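# Join the two printed parts to match the finished sample

## Task

Fit the two printed parts into each other so the result copies the already-assembled example shown on the stand.

## Robot and tools

Robot: two arms, left_arm and right_arm, mounted on one body at the near edge of the table. left_arm is the robot's own left and sits on the +y side, base at (-0.016, +0.258, +0.593) m; right_arm is on the -y side, base at (-0.016, -0.258, +0.593) m. Image left/right does not match arm names.

Scene frame (used for all results and all offsets): origin at table-top height straight above the centre of the robot's foot; +x points forward over the table, +y toward the robot's left, +z up. The table surface starts near x = +0.15 m and may be rotated relative to the robot. Each gripper's fingers point along its own +z axis and close along its own y axis; end_effector_position is the spot between the finger pads, roughly 1 cm back from the tips. Reported positions and orientations can be wrong by a few cm, worse at long reach.

Row layout (shared by execute_actions and move): 14 numbers, each in [-1, 1]. First 7 are left_arm: dx, dy, dz, rx, ry, rz, opening; next 7 are right_arm in the same order. Always send all 14 even if one arm is idle. dx..rz are an offset, not a pose: they are measured from that arm's Hand target at the moment the action or move begins, along scene axes, and the gripper rotates about its Hand target position. Scale: 1.0 = 0.6 m for dx/dy/dz and 180 degrees for rotation; rx, ry, rz form a single rotation vector. Opening is absolute: +1 fully open (0.094 m), -1 shut. Sending 0 for all six pose numbers re-requests the current Hand target; a 0 opening is a real command (half open), so repeat the present opening to leave a gripper unchanged.

execute_actions(actions, cameras): actions is a list of actions; each action is a table of up to 15 rows, one row per 1/30 s step, and a short table repeats its last row to fill 15 steps. Every row in an action is counted from the start pose of that action, not from the row before; a repeated offset in a later action moves the arm further. Images come back only for an empty actions list or when cameras names them (["all"], a list of names, or []).

move(target, speed, blend, opening_speed, grip_force, blocking, cameras): target is one 14-number row or a list of up to 15 rows; every row is an offset from the same starting Hand targets. Grippers travel in straight lines, all finishing together, at least 0.5 s and at most 10 s (stopped short if longer). speed: m/s, 0.002 to 4.3, default 0.25, one value or one per target; rotation is capped at twice that in rad/s. blend: metres of corner rounding per waypoint, 0 means stop at it. opening_speed: rate of finger command on the -1..1 scale per second, at least 0.2; use it for slow, gentle closing. grip_force: newtons per pad, 10 to 50 (50 is full), one value or one per arm; it persists and slows closing when low. blocking=false returns after about 0.5 s while motion continues. Moves do not avoid obstacles or the other arm; faster moves overshoot and hit harder. Avoid paths passing near an arm's own base, which can flip its shoulder; route around. The result adds a move: line with the ending (done, off_target, moving, held, fault) and limits (paced = command clipped, held = steps withheld). done means at rest within 10 mm and 2 degrees; neither done nor off_target tells you about contact.

wait(seconds 0 to 10): lets time pass with last commands held; a running move keeps going. stop(): brakes a running move. zoom_image(camera, region): enlarges [x0, y0, x1, y1] pixels (origin top-left, max 504 by 504) of the latest image from cam_head_left, cam_head_right, cam_bench, cam_left_wrist or cam_right_wrist. finished_scene(scene=1): ends the attempt for good; the assembly must hold without the robot.

Reading results: Hand target is the last commanded pose after clipping; the gripper often rests a little short of it, by up to a few cm from friction or load, and the next command re-requests it, so send the remaining gap as an offset if needed. Orientation commands are clipped each step to 40 degrees from the measured one. grip_measured reports finger opening on the command scale (last Joint positions entry gives metres); empty it reads up to 2.5 mm wide; on a hard part under full squeeze it reads a few mm under the part width. To release, command clearly above grip_measured. Joint velocities may be summarised as within noise. Joint torques include gravity and are offset and noisy; entries 3 and 4 wrap at ±28 N m. Tool commands lists current gripper commands. Joint limits (rad): waist ±2.880, shoulder 0 to 3.142, elbow 0 to 3.019, wrist pitch -1.693 to 1.571, wrist yaw ±1.571, wrist roll ±2.094.

Cameras: the calibration block gives K, distortion and T_world_to_cam for each camera; fixed cameras may have shifted a few mm or degrees, wrist camera poses follow joint readings and may lag during motion.

Avoid: anything leaving the table, dropping parts or releasing them while moving, fast collisions with fixed or heavy objects, and any contact or squeeze between the two arms or grippers (the clearance check does not guard grippers against each other). Holding loads or straining at unreachable poses heats motors: MOTOR HOT appears at 85 °C and at 100 °C that arm goes limp for 30 to 60 s or more.

Each tool is called after ">>>" as name([rows], argument=value, ...), one row to a line, values as JSON.

## Session

>>> execute_actions(actions=[])

Scene clock: 0.00 s.
left_arm: end_effector_position=(+0.3151, +0.6306, +0.1434) grip_measured=+1.000 end_effector_quat_wxyz=(+0.081, +0.700, -0.709, +0.030) | right_arm: end_effector_position=(+0.6184, -0.5797, +0.1810) grip_measured=+1.000 end_effector_quat_wxyz=(-0.467, +0.251, -0.829, +0.179)
Joint positions: left_arm=[2.191 1.744 1.223 -0.214 0.636 -0.921 0.094] | right_arm=[-1.921 1.811 1.29 1.151 -0.422 -0.532 0.094]
Joint velocities: within noise
Joint torques (N m): no reading
Heat: left arm: hottest waist 23 °C; right arm: hottest elbow 22 °C.
Hand target: left_arm +0.3256, +0.6431, +0.1510; +0.065, +0.698, -0.713, +0.026 | right_arm +0.6250, -0.5853, +0.1878; +0.474, -0.251, +0.823, -0.187
Tool commands: left_gripper/opening=+1.0 right_gripper/opening=+1.0

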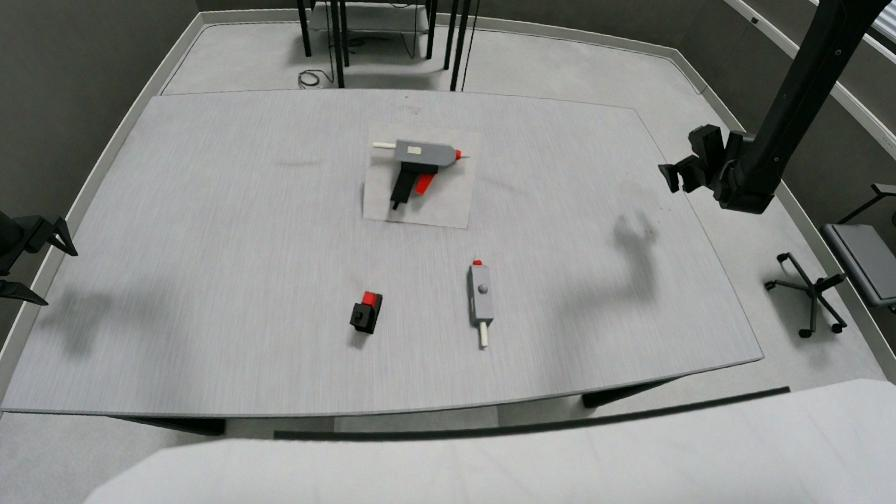

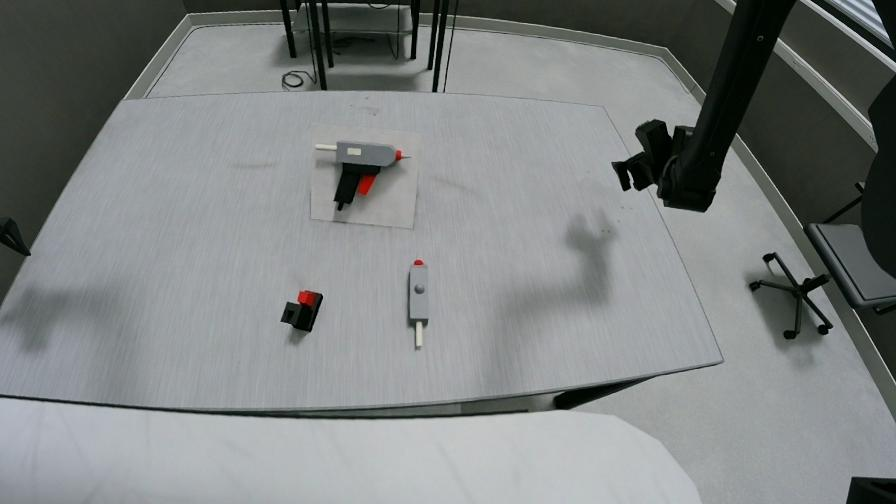

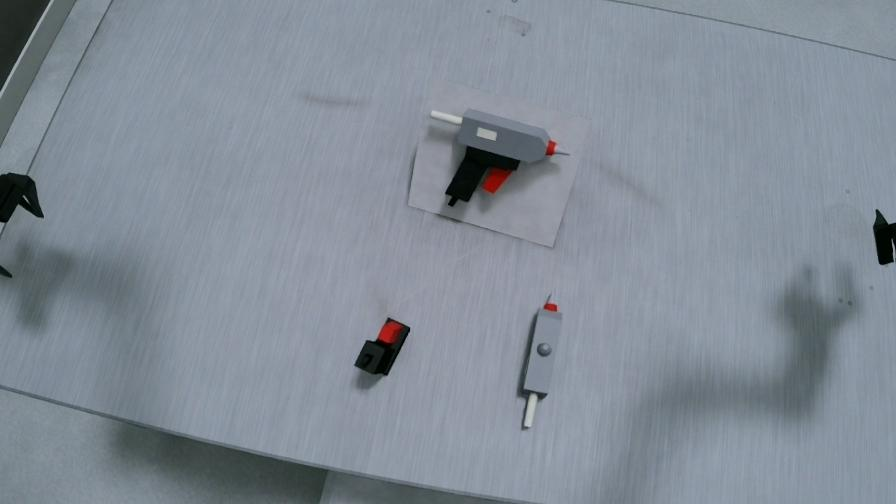

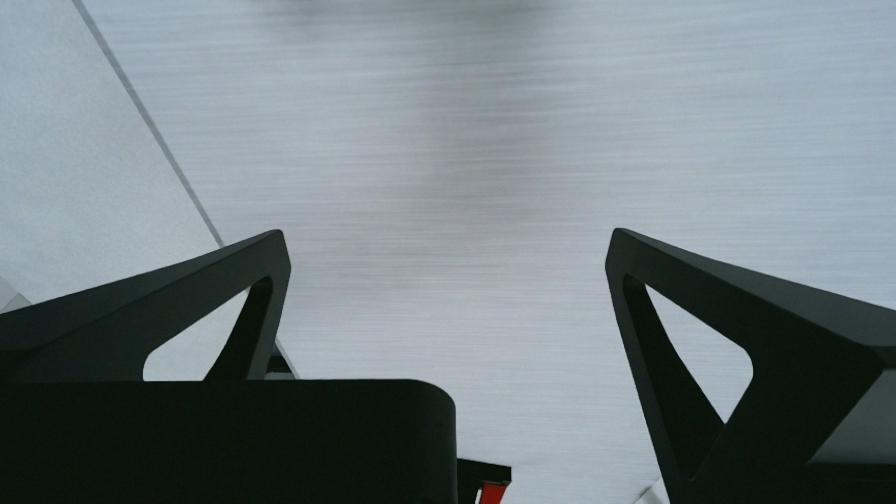

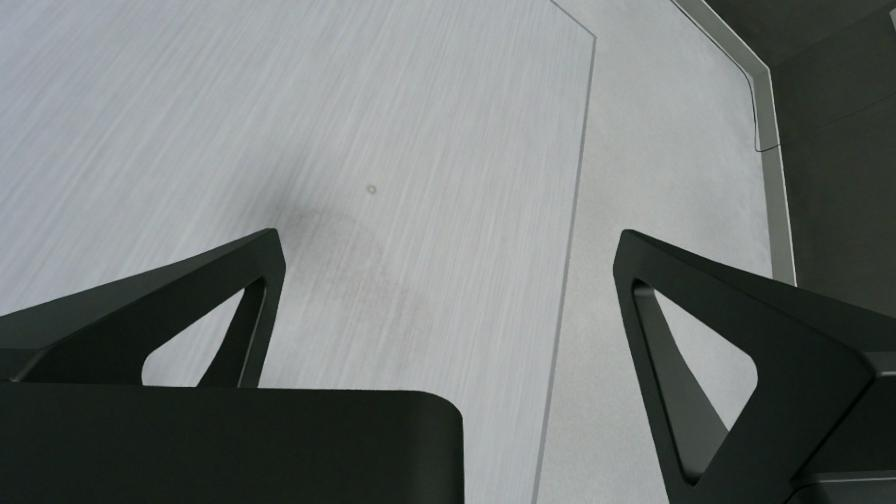

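>>> zoom_image(camera="cam_bench", region=[400, 80, 600, 250])

>>> zoom_image(camera="cam_bench", region=[330, 290, 440, 390])

>>> zoom_image(camera="cam_bench", region=[480, 280, 610, 440])

>>> zoom_image(camera="cam_head_right", region=[260, 240, 460, 370])

>>> zoom_image(camera="cam_head_left", region=[330, 240, 530, 370])

>>> zoom_image(camera="cam_head_left", region=[350, 120, 490, 230])

Scaled by 2.520 from the camera's 896x504 image, which has a finer 1280x720 frame.

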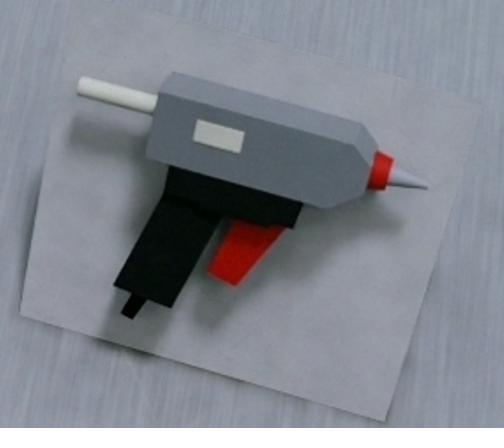

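Scaled by 4.582 from the camera's 896x504 image, which has a finer 1280x720 frame.

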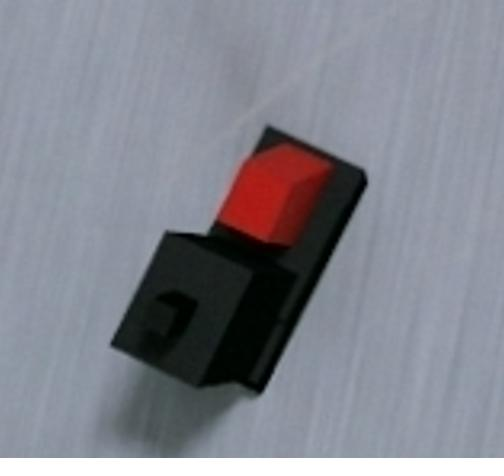

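Scaled by 3.150 from the camera's 896x504 image, which has a finer 1280x720 frame.

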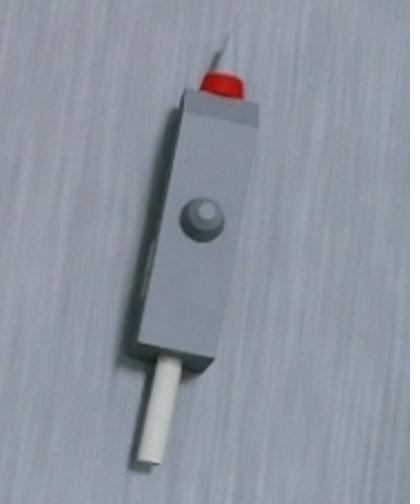

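Scaled by 2.520 from the camera's 896x504 image, which has a finer 1280x720 frame.

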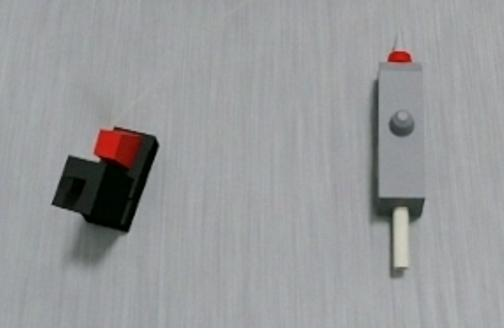

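Scaled by 2.520 from the camera's 896x504 image, which has a finer 1280x720 frame.

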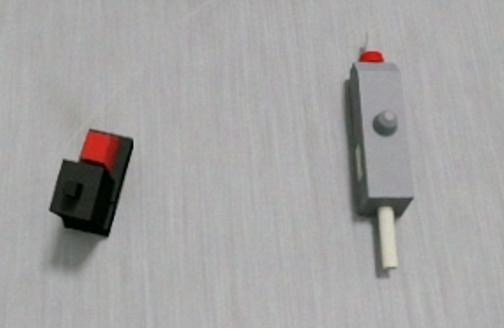

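Scaled by 3.600 from the camera's 896x504 image, which has a finer 1280x720 frame.

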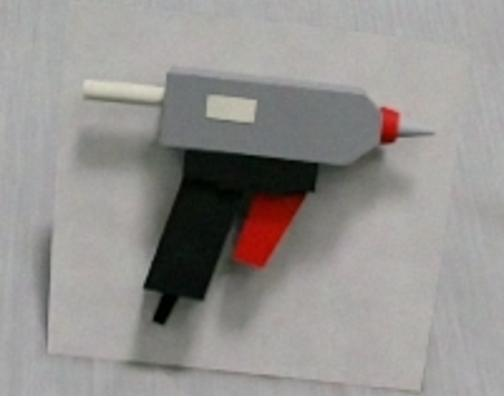

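>>> move(target=[-0.0177,-0.84,0.09,0.0465,0.0132,0.4395,1,0,0,0,0,0,0,1], cameras=["all"])

Scene clock: 9.03 s.
left_arm: end_effector_position=(+0.3096, +0.1459, +0.1979) grip_measured=+1.000 end_effector_quat_wxyz=(+0.174, -0.894, +0.392, -0.130) | right_arm: end_effector_position=(+0.6184, -0.5797, +0.1810) grip_measured=+1.000 end_effector_quat_wxyz=(-0.467, +0.251, -0.829, +0.179)
Joint positions: left_arm=[0.996 1.903 0.566 1.275 -0.696 -2.099 0.094] | right_arm=[-1.921 1.811 1.29 1.151 -0.422 -0.532 0.094]
Joint torques (N m): left_arm=[-7.53 -7.3 -3.4 2.18 -0.4 -0.17] | right_arm=[-7.94 -14.56 1.59 1.55 -0.03 0.04]
Heat: left arm: hottest waist 23 °C; right arm: hottest elbow 22 °C.
Hand target: left_arm +0.3149, +0.1391, +0.2050; -0.014, +0.992, -0.128, +0.010 | right_arm +0.6250, -0.5853, +0.1878; +0.474, -0.251, +0.823, -0.187
Off the commanded pose: left_arm 0.011 m, 43 deg; orientation clipped | right_arm 0.011 m, 1 deg.
joint sent to its limit (left arm) — joint 6 (wrist roll), lower limit. The joint targets are off in position and orientation.
move: off_target (left_arm, right_arm); limits=paced
camera_calibration:
cam_left_wrist: T_world_to_cam=[[0.666563, 0.615575, 0.42043, -0.377401], [0.332401, -0.750263, 0.571502, -0.0976349], [0.667235, -0.241191, -0.704715, 0.0910155], [0, 0, 0, 1]] pos_world=[0.223287, 0.181019, 0.278609]

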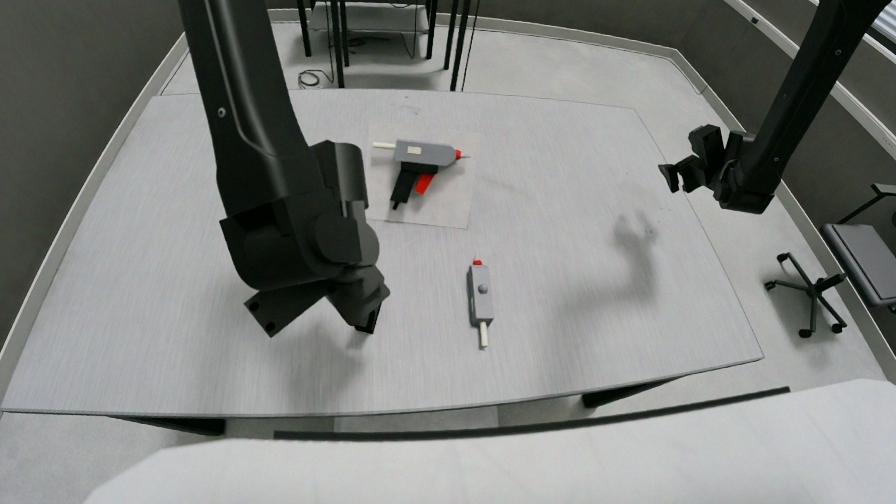

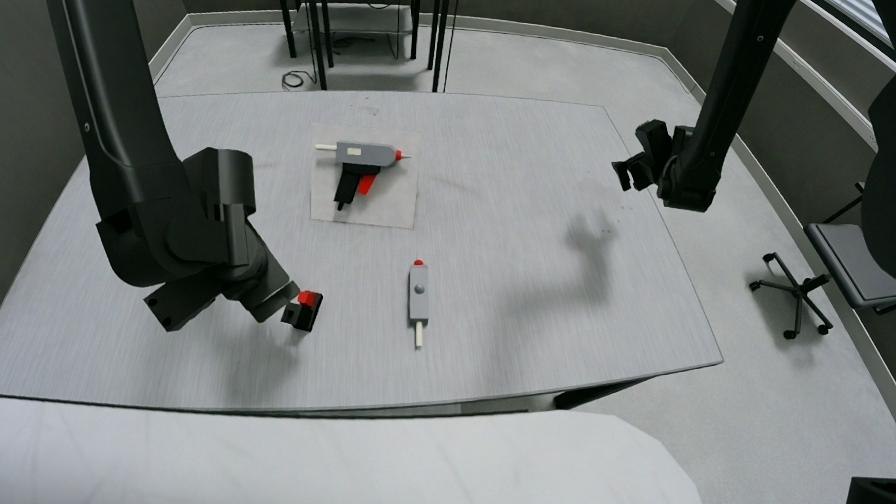

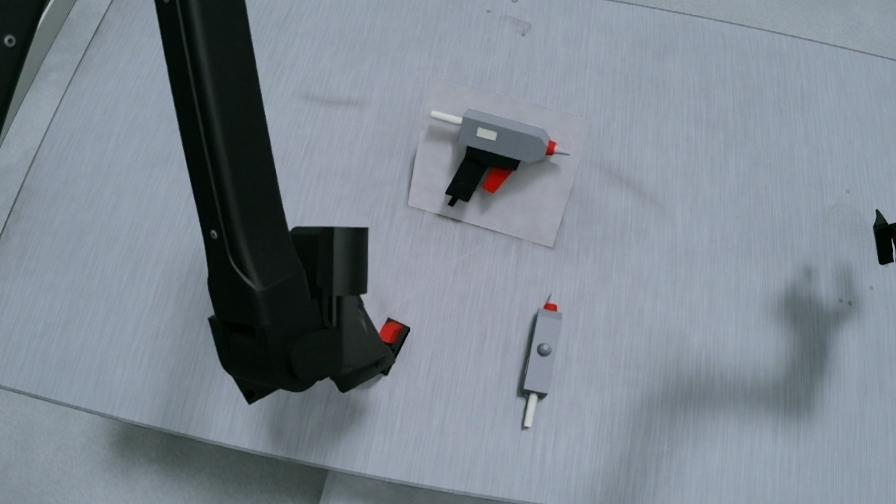

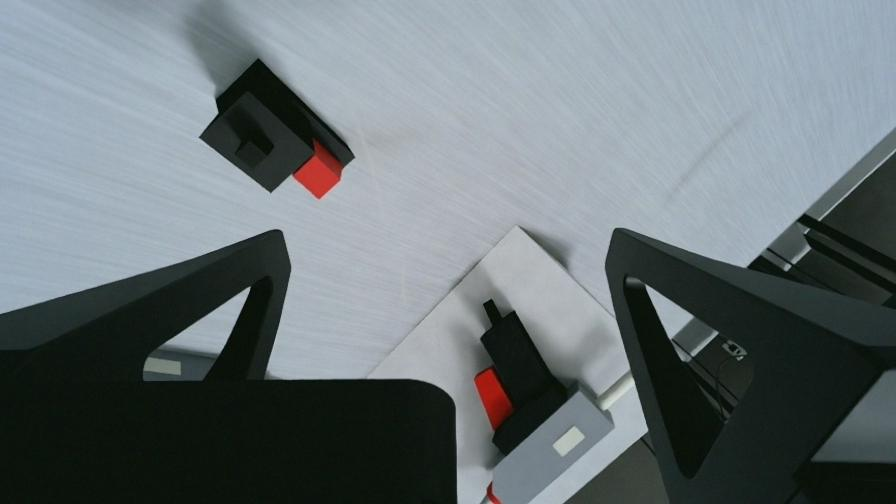

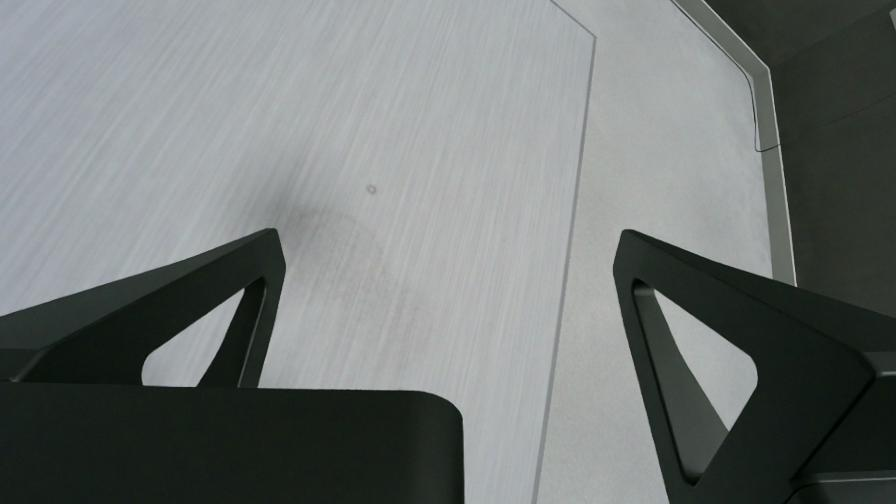

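>>> move([
  [0,0,0.05,0,0,-0.5,1,0,0,0,0,0,0,1],
  [0,0,0,0,0,-0.98,1,0,0,0,0,0,0,1],
], speed=0.6, blend=0.03, cameras=["all"])

Scene clock: 13.23 s.
left_arm: end_effector_position=(+0.3153, +0.1397, +0.2041) grip_measured=+1.000 end_effector_quat_wxyz=(-0.011, +0.088, +0.996, -0.010) | right_arm: end_effector_position=(+0.6184, -0.5797, +0.1810) grip_measured=+1.000 end_effector_quat_wxyz=(-0.467, +0.251, -0.829, +0.179)
Joint positions: left_arm=[1.054 1.543 0.635 0.355 -0.438 0.138 0.094] | right_arm=[-1.921 1.811 1.29 1.151 -0.422 -0.532 0.094]
Joint torques (N m): left_arm=[-4.78 -9.58 -1.72 0.31 0.05 0.03] | right_arm=[-7.88 -14.56 1.62 1.54 -0.02 0.04]
Heat: left arm: hottest waist 23 °C; right arm: hottest elbow 22 °C.
Hand target: left_arm +0.3149, +0.1391, +0.2050; -0.010, +0.097, +0.995, -0.014 | right_arm +0.6250, -0.5853, +0.1878; +0.474, -0.251, +0.823, -0.187
Off the commanded pose: left_arm 0.001 m, 1 deg | right_arm 0.011 m, 1 deg.
move: off_target (right_arm)
camera_calibration:
cam_left_wrist: T_world_to_cam=[[-0.194572, -0.980501, 0.0275613, 0.194731], [-0.804758, 0.175636, 0.567024, 0.122404], [-0.560808, 0.0881467, -0.82324, 0.455459], [0, 0, 0, 1]] pos_world=[0.39182, 0.129288, 0.300179]

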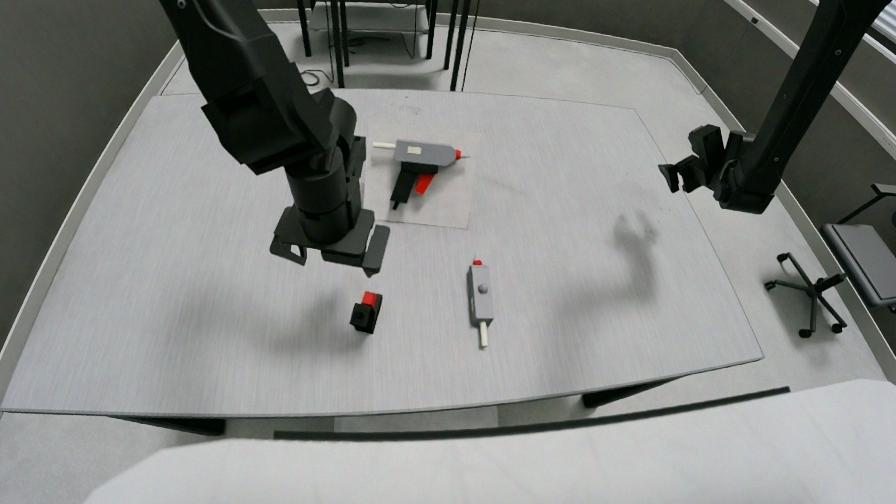

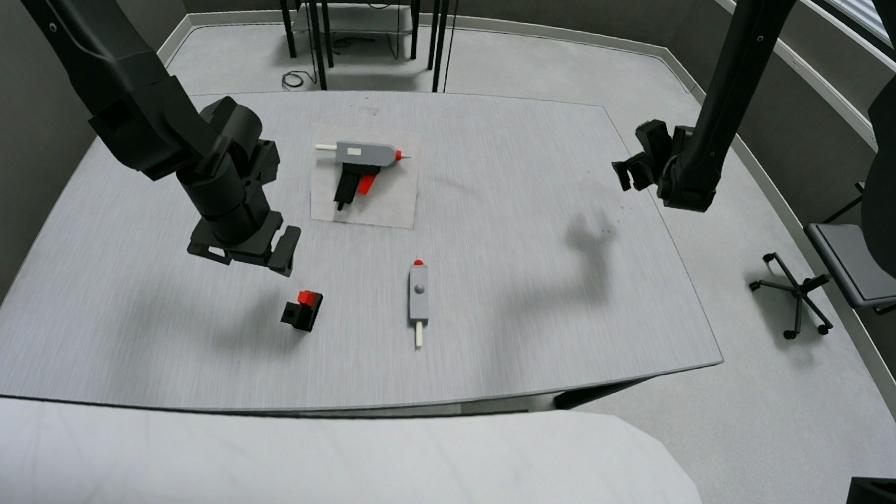

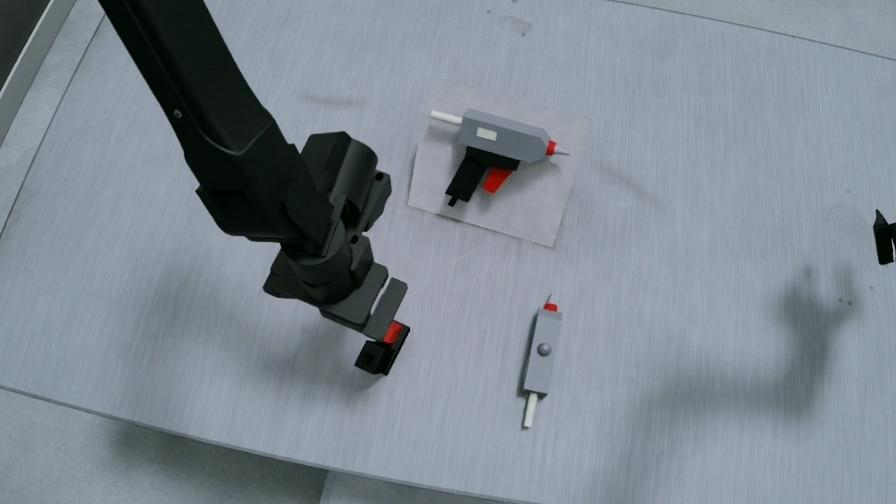

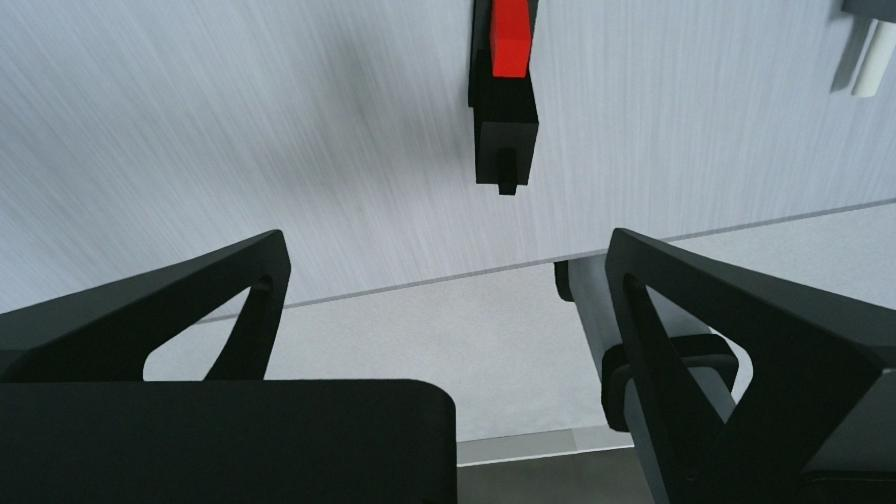

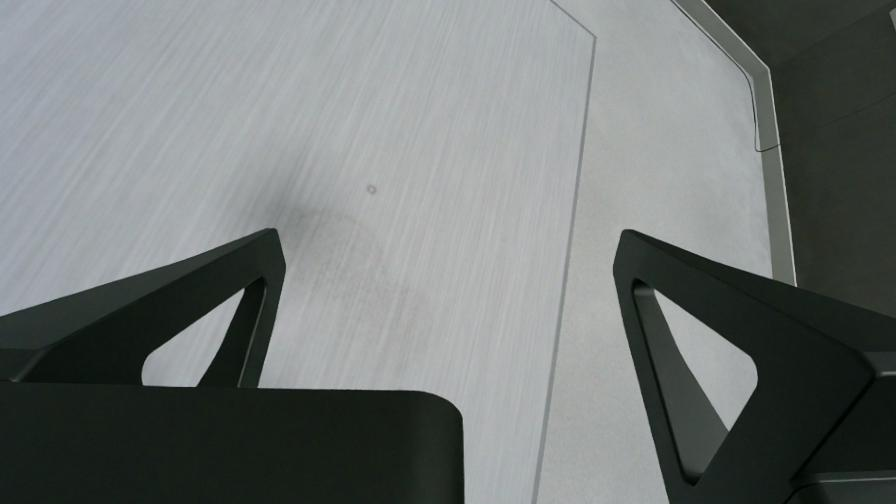

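>>> move(target=[-0.0182,-0.0483,-0.12,0,0,0,1,0,0,0,0,0,0,1], cameras=["cam_left_wrist","cam_bench"])

Scene clock: 18.00 s.
left_arm: end_effector_position=(+0.2879, +0.1104, +0.1288) grip_measured=+1.000 end_effector_quat_wxyz=(-0.030, +0.096, +0.995, -0.010) | right_arm: end_effector_position=(+0.6184, -0.5797, +0.1810) grip_measured=+1.000 end_effector_quat_wxyz=(-0.467, +0.251, -0.829, +0.179)
Joint positions: left_arm=[1.068 1.814 0.785 0.436 -0.427 0.145 0.094] | right_arm=[-1.921 1.811 1.29 1.151 -0.422 -0.532 0.094]
Joint torques (N m): left_arm=[-5.95 -10.64 -2.33 1.17 0.04 0.04] | right_arm=[-7.94 -14.62 1.59 1.55 -0.02 0.04]
Heat: left arm: hottest waist 23 °C; right arm: hottest elbow 22 °C.
Hand target: left_arm +0.3040, +0.1102, +0.1330; -0.010, +0.097, +0.995, -0.014 | right_arm +0.6250, -0.5853, +0.1878; +0.474, -0.251, +0.823, -0.187
Off the commanded pose: left_arm 0.017 m, 2 deg | right_arm 0.011 m, 1 deg.
move: off_target (left_arm, right_arm)
camera_calibration:
cam_left_wrist: T_world_to_cam=[[-0.211247, -0.976851, 0.033726, 0.166356], [-0.778722, 0.189054, 0.598206, 0.13517], [-0.590734, 0.100106, -0.800632, 0.385045], [0, 0, 0, 1]] pos_world=[0.367861, 0.0984051, 0.22181]
Images, in order (width x height): cam_bench 896x504, cam_left_wrist 896x504.

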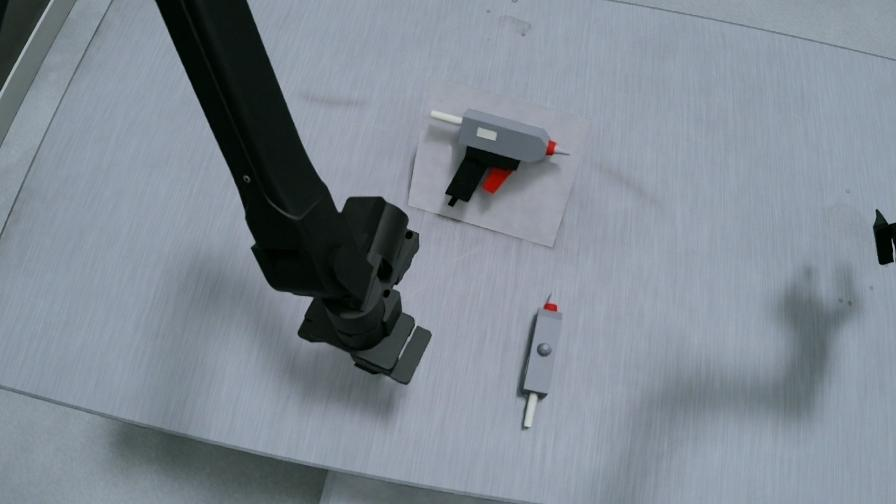

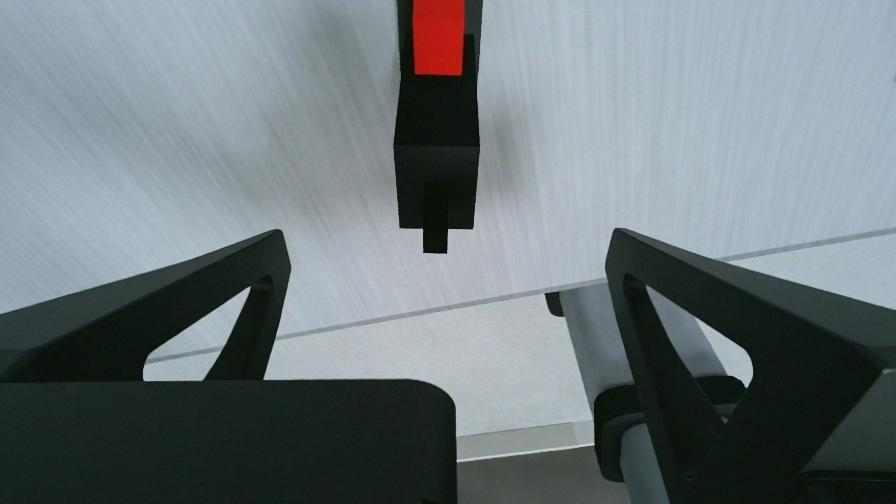

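>>> move(target=[0.022,0.0067,-0.142,0,0,0,1,0,0,0,0,0,0,1], speed=0.15, cameras=["cam_left_wrist","cam_bench","cam_head_right"])

Scene clock: 19.77 s.
left_arm: end_effector_position=(+0.3106, +0.1172, +0.0446) grip_measured=+1.000 end_effector_quat_wxyz=(-0.018, +0.089, +0.996, -0.008) | right_arm: end_effector_position=(+0.6184, -0.5797, +0.1810) grip_measured=+1.000 end_effector_quat_wxyz=(-0.467, +0.251, -0.829, +0.179)
Joint positions: left_arm=[1.151 1.988 1.002 0.439 -0.36 0.188 0.094] | right_arm=[-1.921 1.811 1.29 1.151 -0.422 -0.532 0.094]
Joint torques (N m): left_arm=[-6.53 -10.93 -2.4 0.62 0.09 0] | right_arm=[-8 -14.56 1.61 1.54 -0.03 0.03]
Heat: left arm: hottest waist 23 °C; right arm: hottest elbow 22 °C.
Hand target: left_arm +0.3172, +0.1142, +0.0478; -0.010, +0.097, +0.995, -0.014 | right_arm +0.6250, -0.5853, +0.1878; +0.474, -0.251, +0.823, -0.187
Off the commanded pose: left_arm 0.008 m, 1 deg | right_arm 0.011 m, 1 deg.
move: off_target (right_arm)
camera_calibration:
cam_left_wrist: T_world_to_cam=[[-0.196245, -0.98021, 0.0260079, 0.17669], [-0.796467, 0.174817, 0.57886, 0.210028], [-0.571951, 0.0928838, -0.815012, 0.325968], [0, 0, 0, 1]] pos_world=[0.388392, 0.106199, 0.139495]
Images, in order (width x height): cam_head_right 896x504, cam_bench 896x504, cam_left_wrist 896x504.

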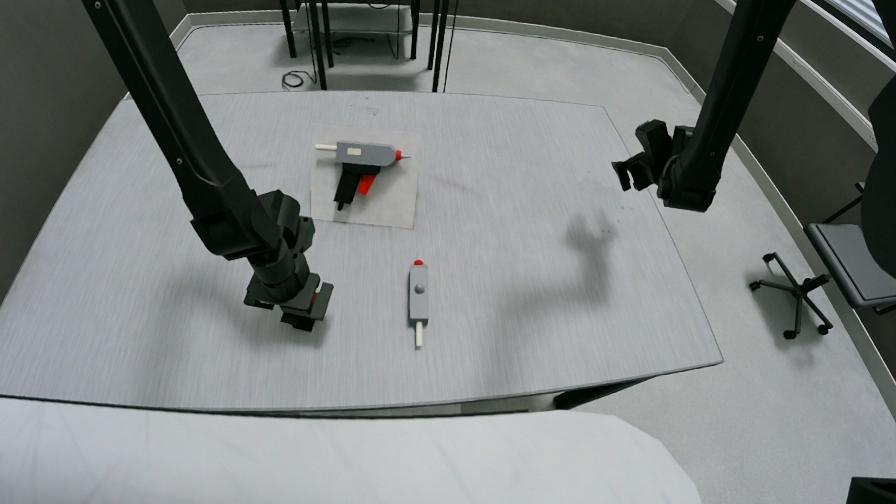

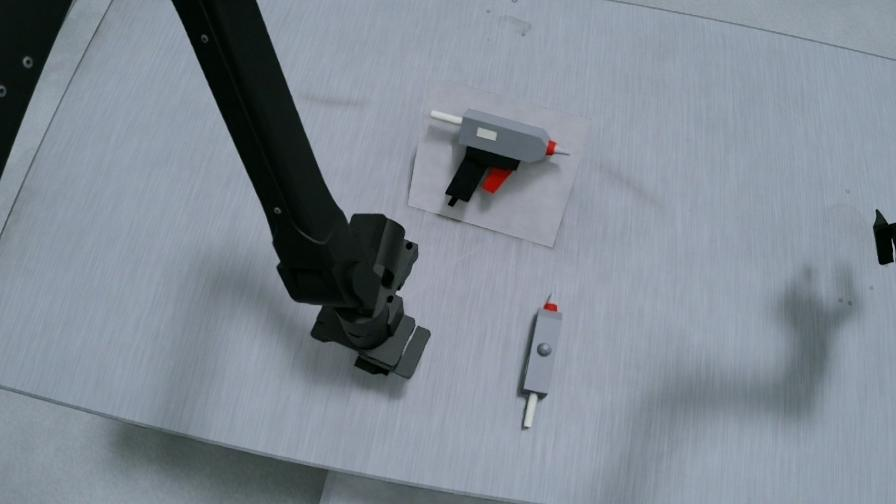

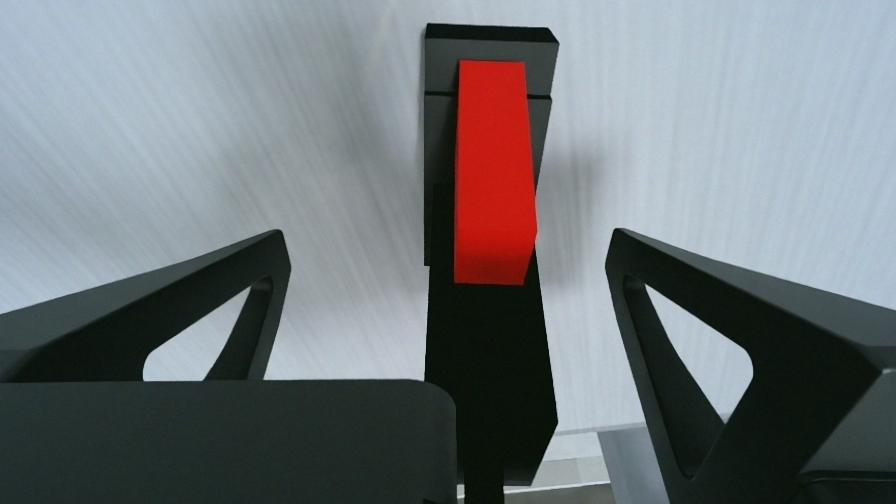

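>>> move(target=[-0.035,-0.0167,0,0,0,0,1,0,0,0,0,0,0,1], speed=0.1, cameras=["cam_left_wrist"])

Scene clock: 22.37 s.
left_arm: end_effector_position=(+0.3018, +0.1122, +0.0419) grip_measured=+1.000 end_effector_quat_wxyz=(-0.015, +0.095, +0.995, -0.007) | right_arm: end_effector_position=(+0.6184, -0.5797, +0.1810) grip_measured=+1.000 end_effector_quat_wxyz=(-0.467, +0.251, -0.829, +0.179)
Joint positions: left_arm=[1.143 2.012 0.999 0.472 -0.369 0.199 0.094] | right_arm=[-1.921 1.811 1.29 1.151 -0.422 -0.532 0.094]
Joint torques (N m): left_arm=[-7.47 -9.05 -3.79 1.58 -0.15 -0.07] | right_arm=[-8 -14.56 1.61 1.55 -0.02 0.04]
Heat: left arm: hottest waist 23 °C; right arm: hottest elbow 22 °C.
Hand target: left_arm +0.2962, +0.1042, +0.0478; -0.010, +0.097, +0.995, -0.014 | right_arm +0.6250, -0.5853, +0.1878; +0.474, -0.251, +0.823, -0.187
Off the commanded pose: left_arm 0.011 m, 1 deg | right_arm 0.011 m, 1 deg.
move: off_target (left_arm, right_arm)
camera_calibration:
cam_left_wrist: T_world_to_cam=[[-0.20895, -0.977665, 0.022617, 0.173853], [-0.797536, 0.183745, 0.574607, 0.204996], [-0.565929, 0.102027, -0.818117, 0.316482], [0, 0, 0, 1]] pos_world=[0.378925, 0.100013, 0.137195]
Images, in order (width x height): cam_left_wrist 896x504.

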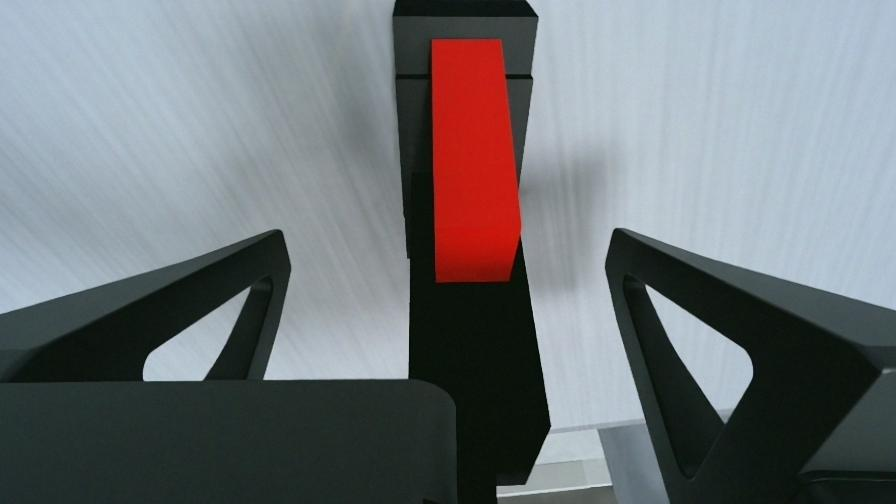

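>>> move(target=[-0.022,-0.01,0.005,0,0,0,1,0,0,0,0,0,0,1], speed=0.1, cameras=["cam_left_wrist"])

Scene clock: 25.10 s.
left_arm: end_effector_position=(+0.2914, +0.1070, +0.0414) grip_measured=+1.000 end_effector_quat_wxyz=(-0.011, +0.096, +0.995, -0.006) | right_arm: end_effector_position=(+0.6184, -0.5797, +0.1810) grip_measured=+1.000 end_effector_quat_wxyz=(-0.467, +0.251, -0.829, +0.179)
Joint positions: left_arm=[1.134 2.035 0.988 0.512 -0.378 0.199 0.094] | right_arm=[-1.921 1.811 1.29 1.151 -0.422 -0.532 0.094]
Joint torques (N m): left_arm=[-8.06 -9.05 -4.57 1.26 -0.18 -0.13] | right_arm=[-7.94 -14.56 1.62 1.57 -0.02 0.04]
Heat: left arm: hottest waist 23 °C; right arm: hottest elbow 22 °C.
Hand target: left_arm +0.2830, +0.0982, +0.0508; -0.010, +0.097, +0.995, -0.014 | right_arm +0.6250, -0.5853, +0.1878; +0.474, -0.251, +0.823, -0.187
Off the commanded pose: left_arm 0.015 m, 1 deg | right_arm 0.011 m, 1 deg.
move: off_target (left_arm, right_arm)
camera_calibration:
cam_left_wrist: T_world_to_cam=[[-0.211191, -0.977244, 0.0198015, 0.167312], [-0.801376, 0.184713, 0.568926, 0.199134], [-0.559638, 0.104284, -0.82215, 0.308821], [0, 0, 0, 1]] pos_world=[0.367744, 0.0945174, 0.137292]
Images, in order (width x height): cam_left_wrist 896x504.

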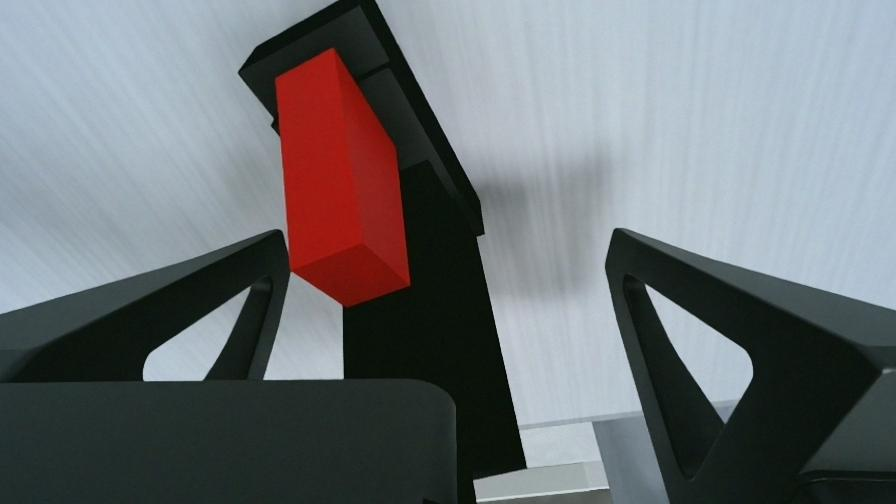

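>>> move(target=[0.025,0.014,0.13,0,0,0,1,0,0,0,0,0,0,1], speed=0.15, cameras=["all"])

Scene clock: 26.77 s.
left_arm: end_effector_position=(+0.3132, +0.1121, +0.1182) grip_measured=+1.000 end_effector_quat_wxyz=(+0.002, +0.097, +0.995, -0.005) | right_arm: end_effector_position=(+0.6184, -0.5797, +0.1810) grip_measured=+1.000 end_effector_quat_wxyz=(-0.467, +0.251, -0.829, +0.179)
Joint positions: left_arm=[1.08 1.825 0.821 0.485 -0.423 0.182 0.094] | right_arm=[-1.921 1.811 1.29 1.151 -0.422 -0.532 0.094]
Joint torques (N m): left_arm=[-7.88 -9.88 -4.42 0.08 -0.19 -0.26] | right_arm=[-7.94 -14.62 1.62 1.57 -0.03 0.04]
Heat: left arm: hottest waist 23 °C; right arm: hottest elbow 22 °C.
Hand target: left_arm +0.2980, +0.1066, +0.1288; -0.010, +0.097, +0.995, -0.014 | right_arm +0.6250, -0.5853, +0.1878; +0.474, -0.251, +0.823, -0.187
Off the commanded pose: left_arm 0.019 m, 2 deg | right_arm 0.011 m, 1 deg.
move: off_target (left_arm, right_arm)
camera_calibration:
cam_left_wrist: T_world_to_cam=[[-0.212747, -0.976974, 0.0161343, 0.176265], [-0.81576, 0.186681, 0.547436, 0.178801], [-0.537843, 0.103304, -0.836692, 0.378633], [0, 0, 0, 1]] pos_world=[0.387004, 0.0997139, 0.216072]

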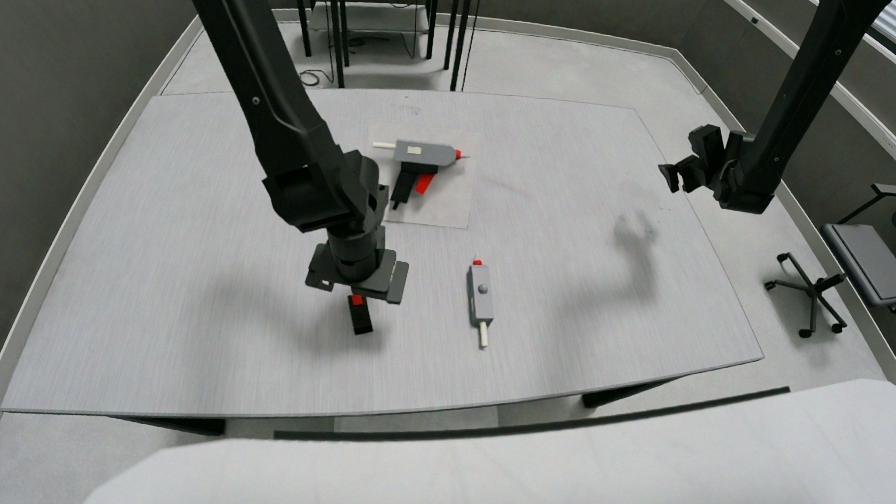

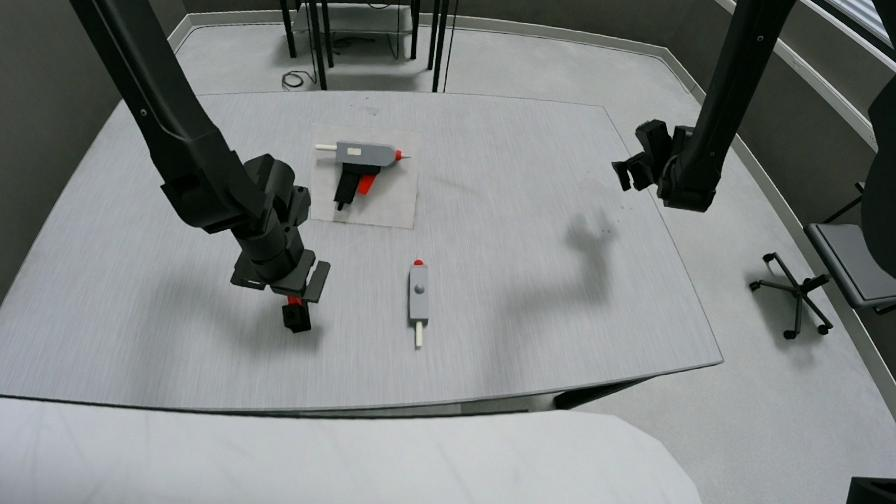

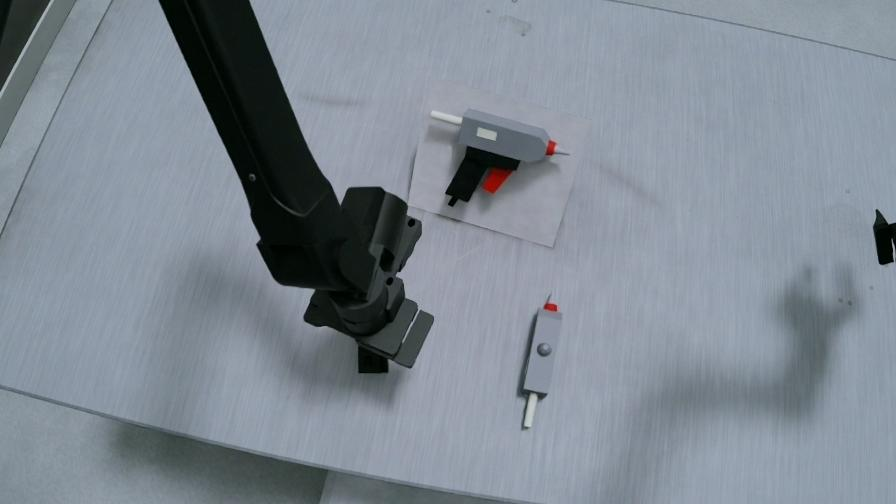

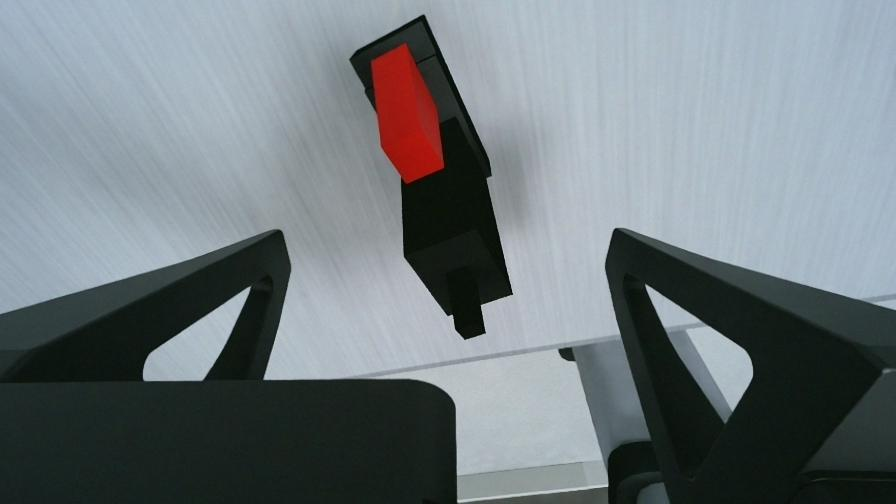

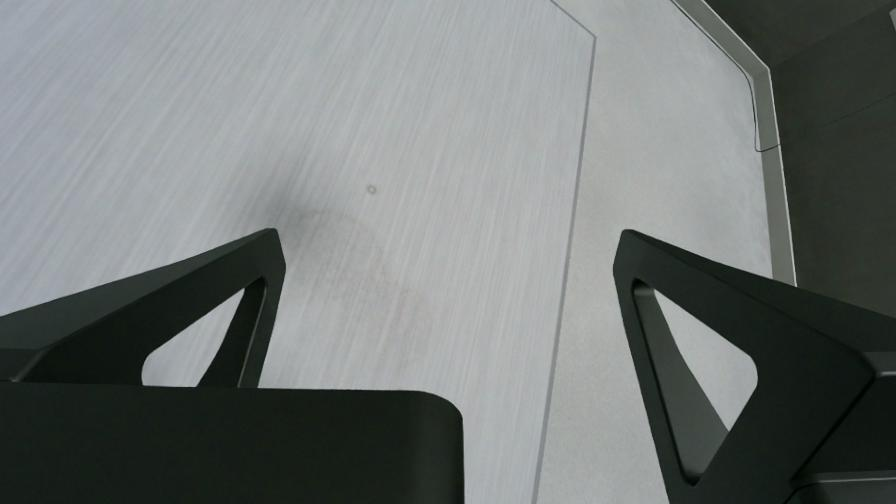

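>>> move(target=[-0.033,0.0157,-0.05,0,0,0.117,1,0,0,0,0,0,0,1], speed=0.15, cameras=["cam_left_wrist","cam_bench"])

Scene clock: 32.23 s.
left_arm: end_effector_position=(+0.2761, +0.1148, +0.0957) grip_measured=+1.000 end_effector_quat_wxyz=(-0.015, -0.074, +0.997, -0.016) | right_arm: end_effector_position=(+0.6184, -0.5797, +0.1810) grip_measured=+1.000 end_effector_quat_wxyz=(-0.467, +0.251, -0.829, +0.179)
Joint positions: left_arm=[1.114 1.92 0.821 0.554 -0.371 -0.154 0.094] | right_arm=[-1.921 1.811 1.29 1.151 -0.422 -0.532 0.094]
Joint torques (N m): left_arm=[-6.48 -8.7 -3.54 1.29 0.06 -0.24] | right_arm=[-8 -14.62 1.62 1.55 -0.03 0.03]
Heat: left arm: hottest waist 23 °C; right arm: hottest elbow 22 °C.
Hand target: left_arm +0.2782, +0.1160, +0.0988; -0.007, -0.087, +0.996, -0.016 | right_arm +0.6250, -0.5853, +0.1878; +0.474, -0.251, +0.823, -0.187
Off the commanded pose: left_arm 0.004 m, 2 deg | right_arm 0.011 m, 1 deg.
move: off_target (right_arm)
camera_calibration:
cam_left_wrist: T_world_to_cam=[[0.127336, -0.991207, 0.0359854, 0.0771972], [-0.811899, -0.0833231, 0.577821, 0.187393], [-0.569742, -0.102794, -0.81537, 0.370064], [0, 0, 0, 1]] pos_world=[0.353155, 0.130173, 0.190681]
Images, in order (width x height): cam_bench 896x504, cam_left_wrist 896x504.

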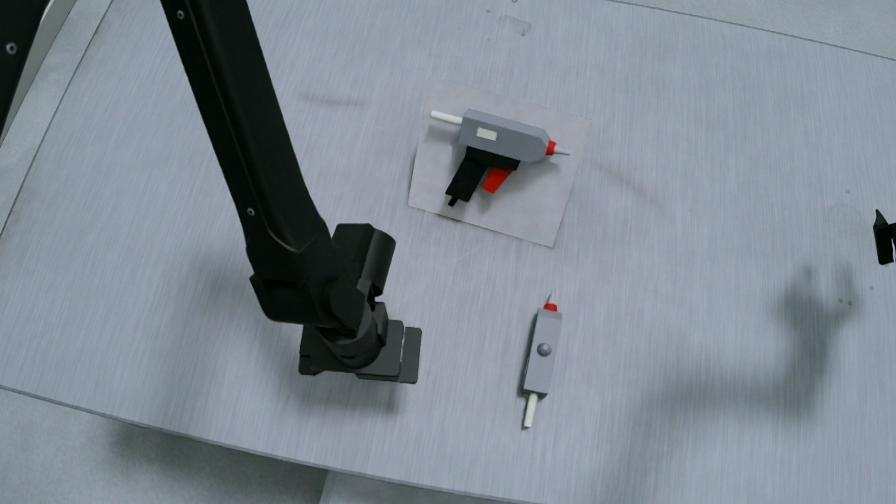

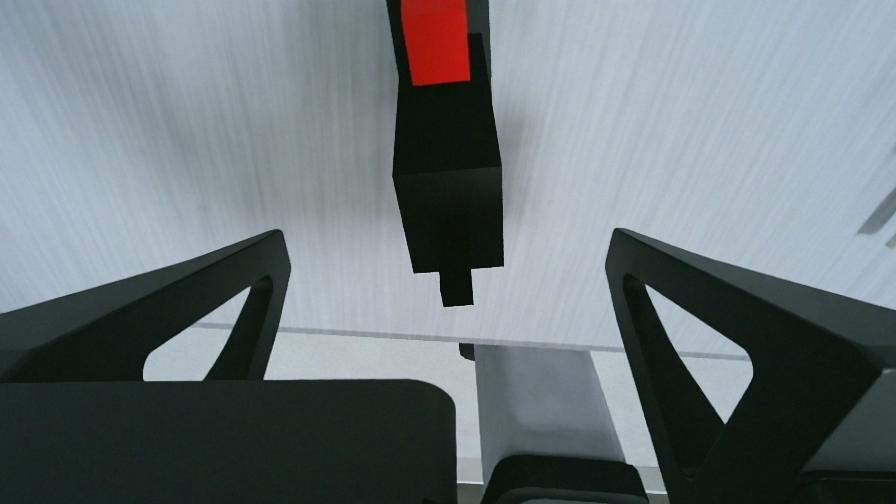

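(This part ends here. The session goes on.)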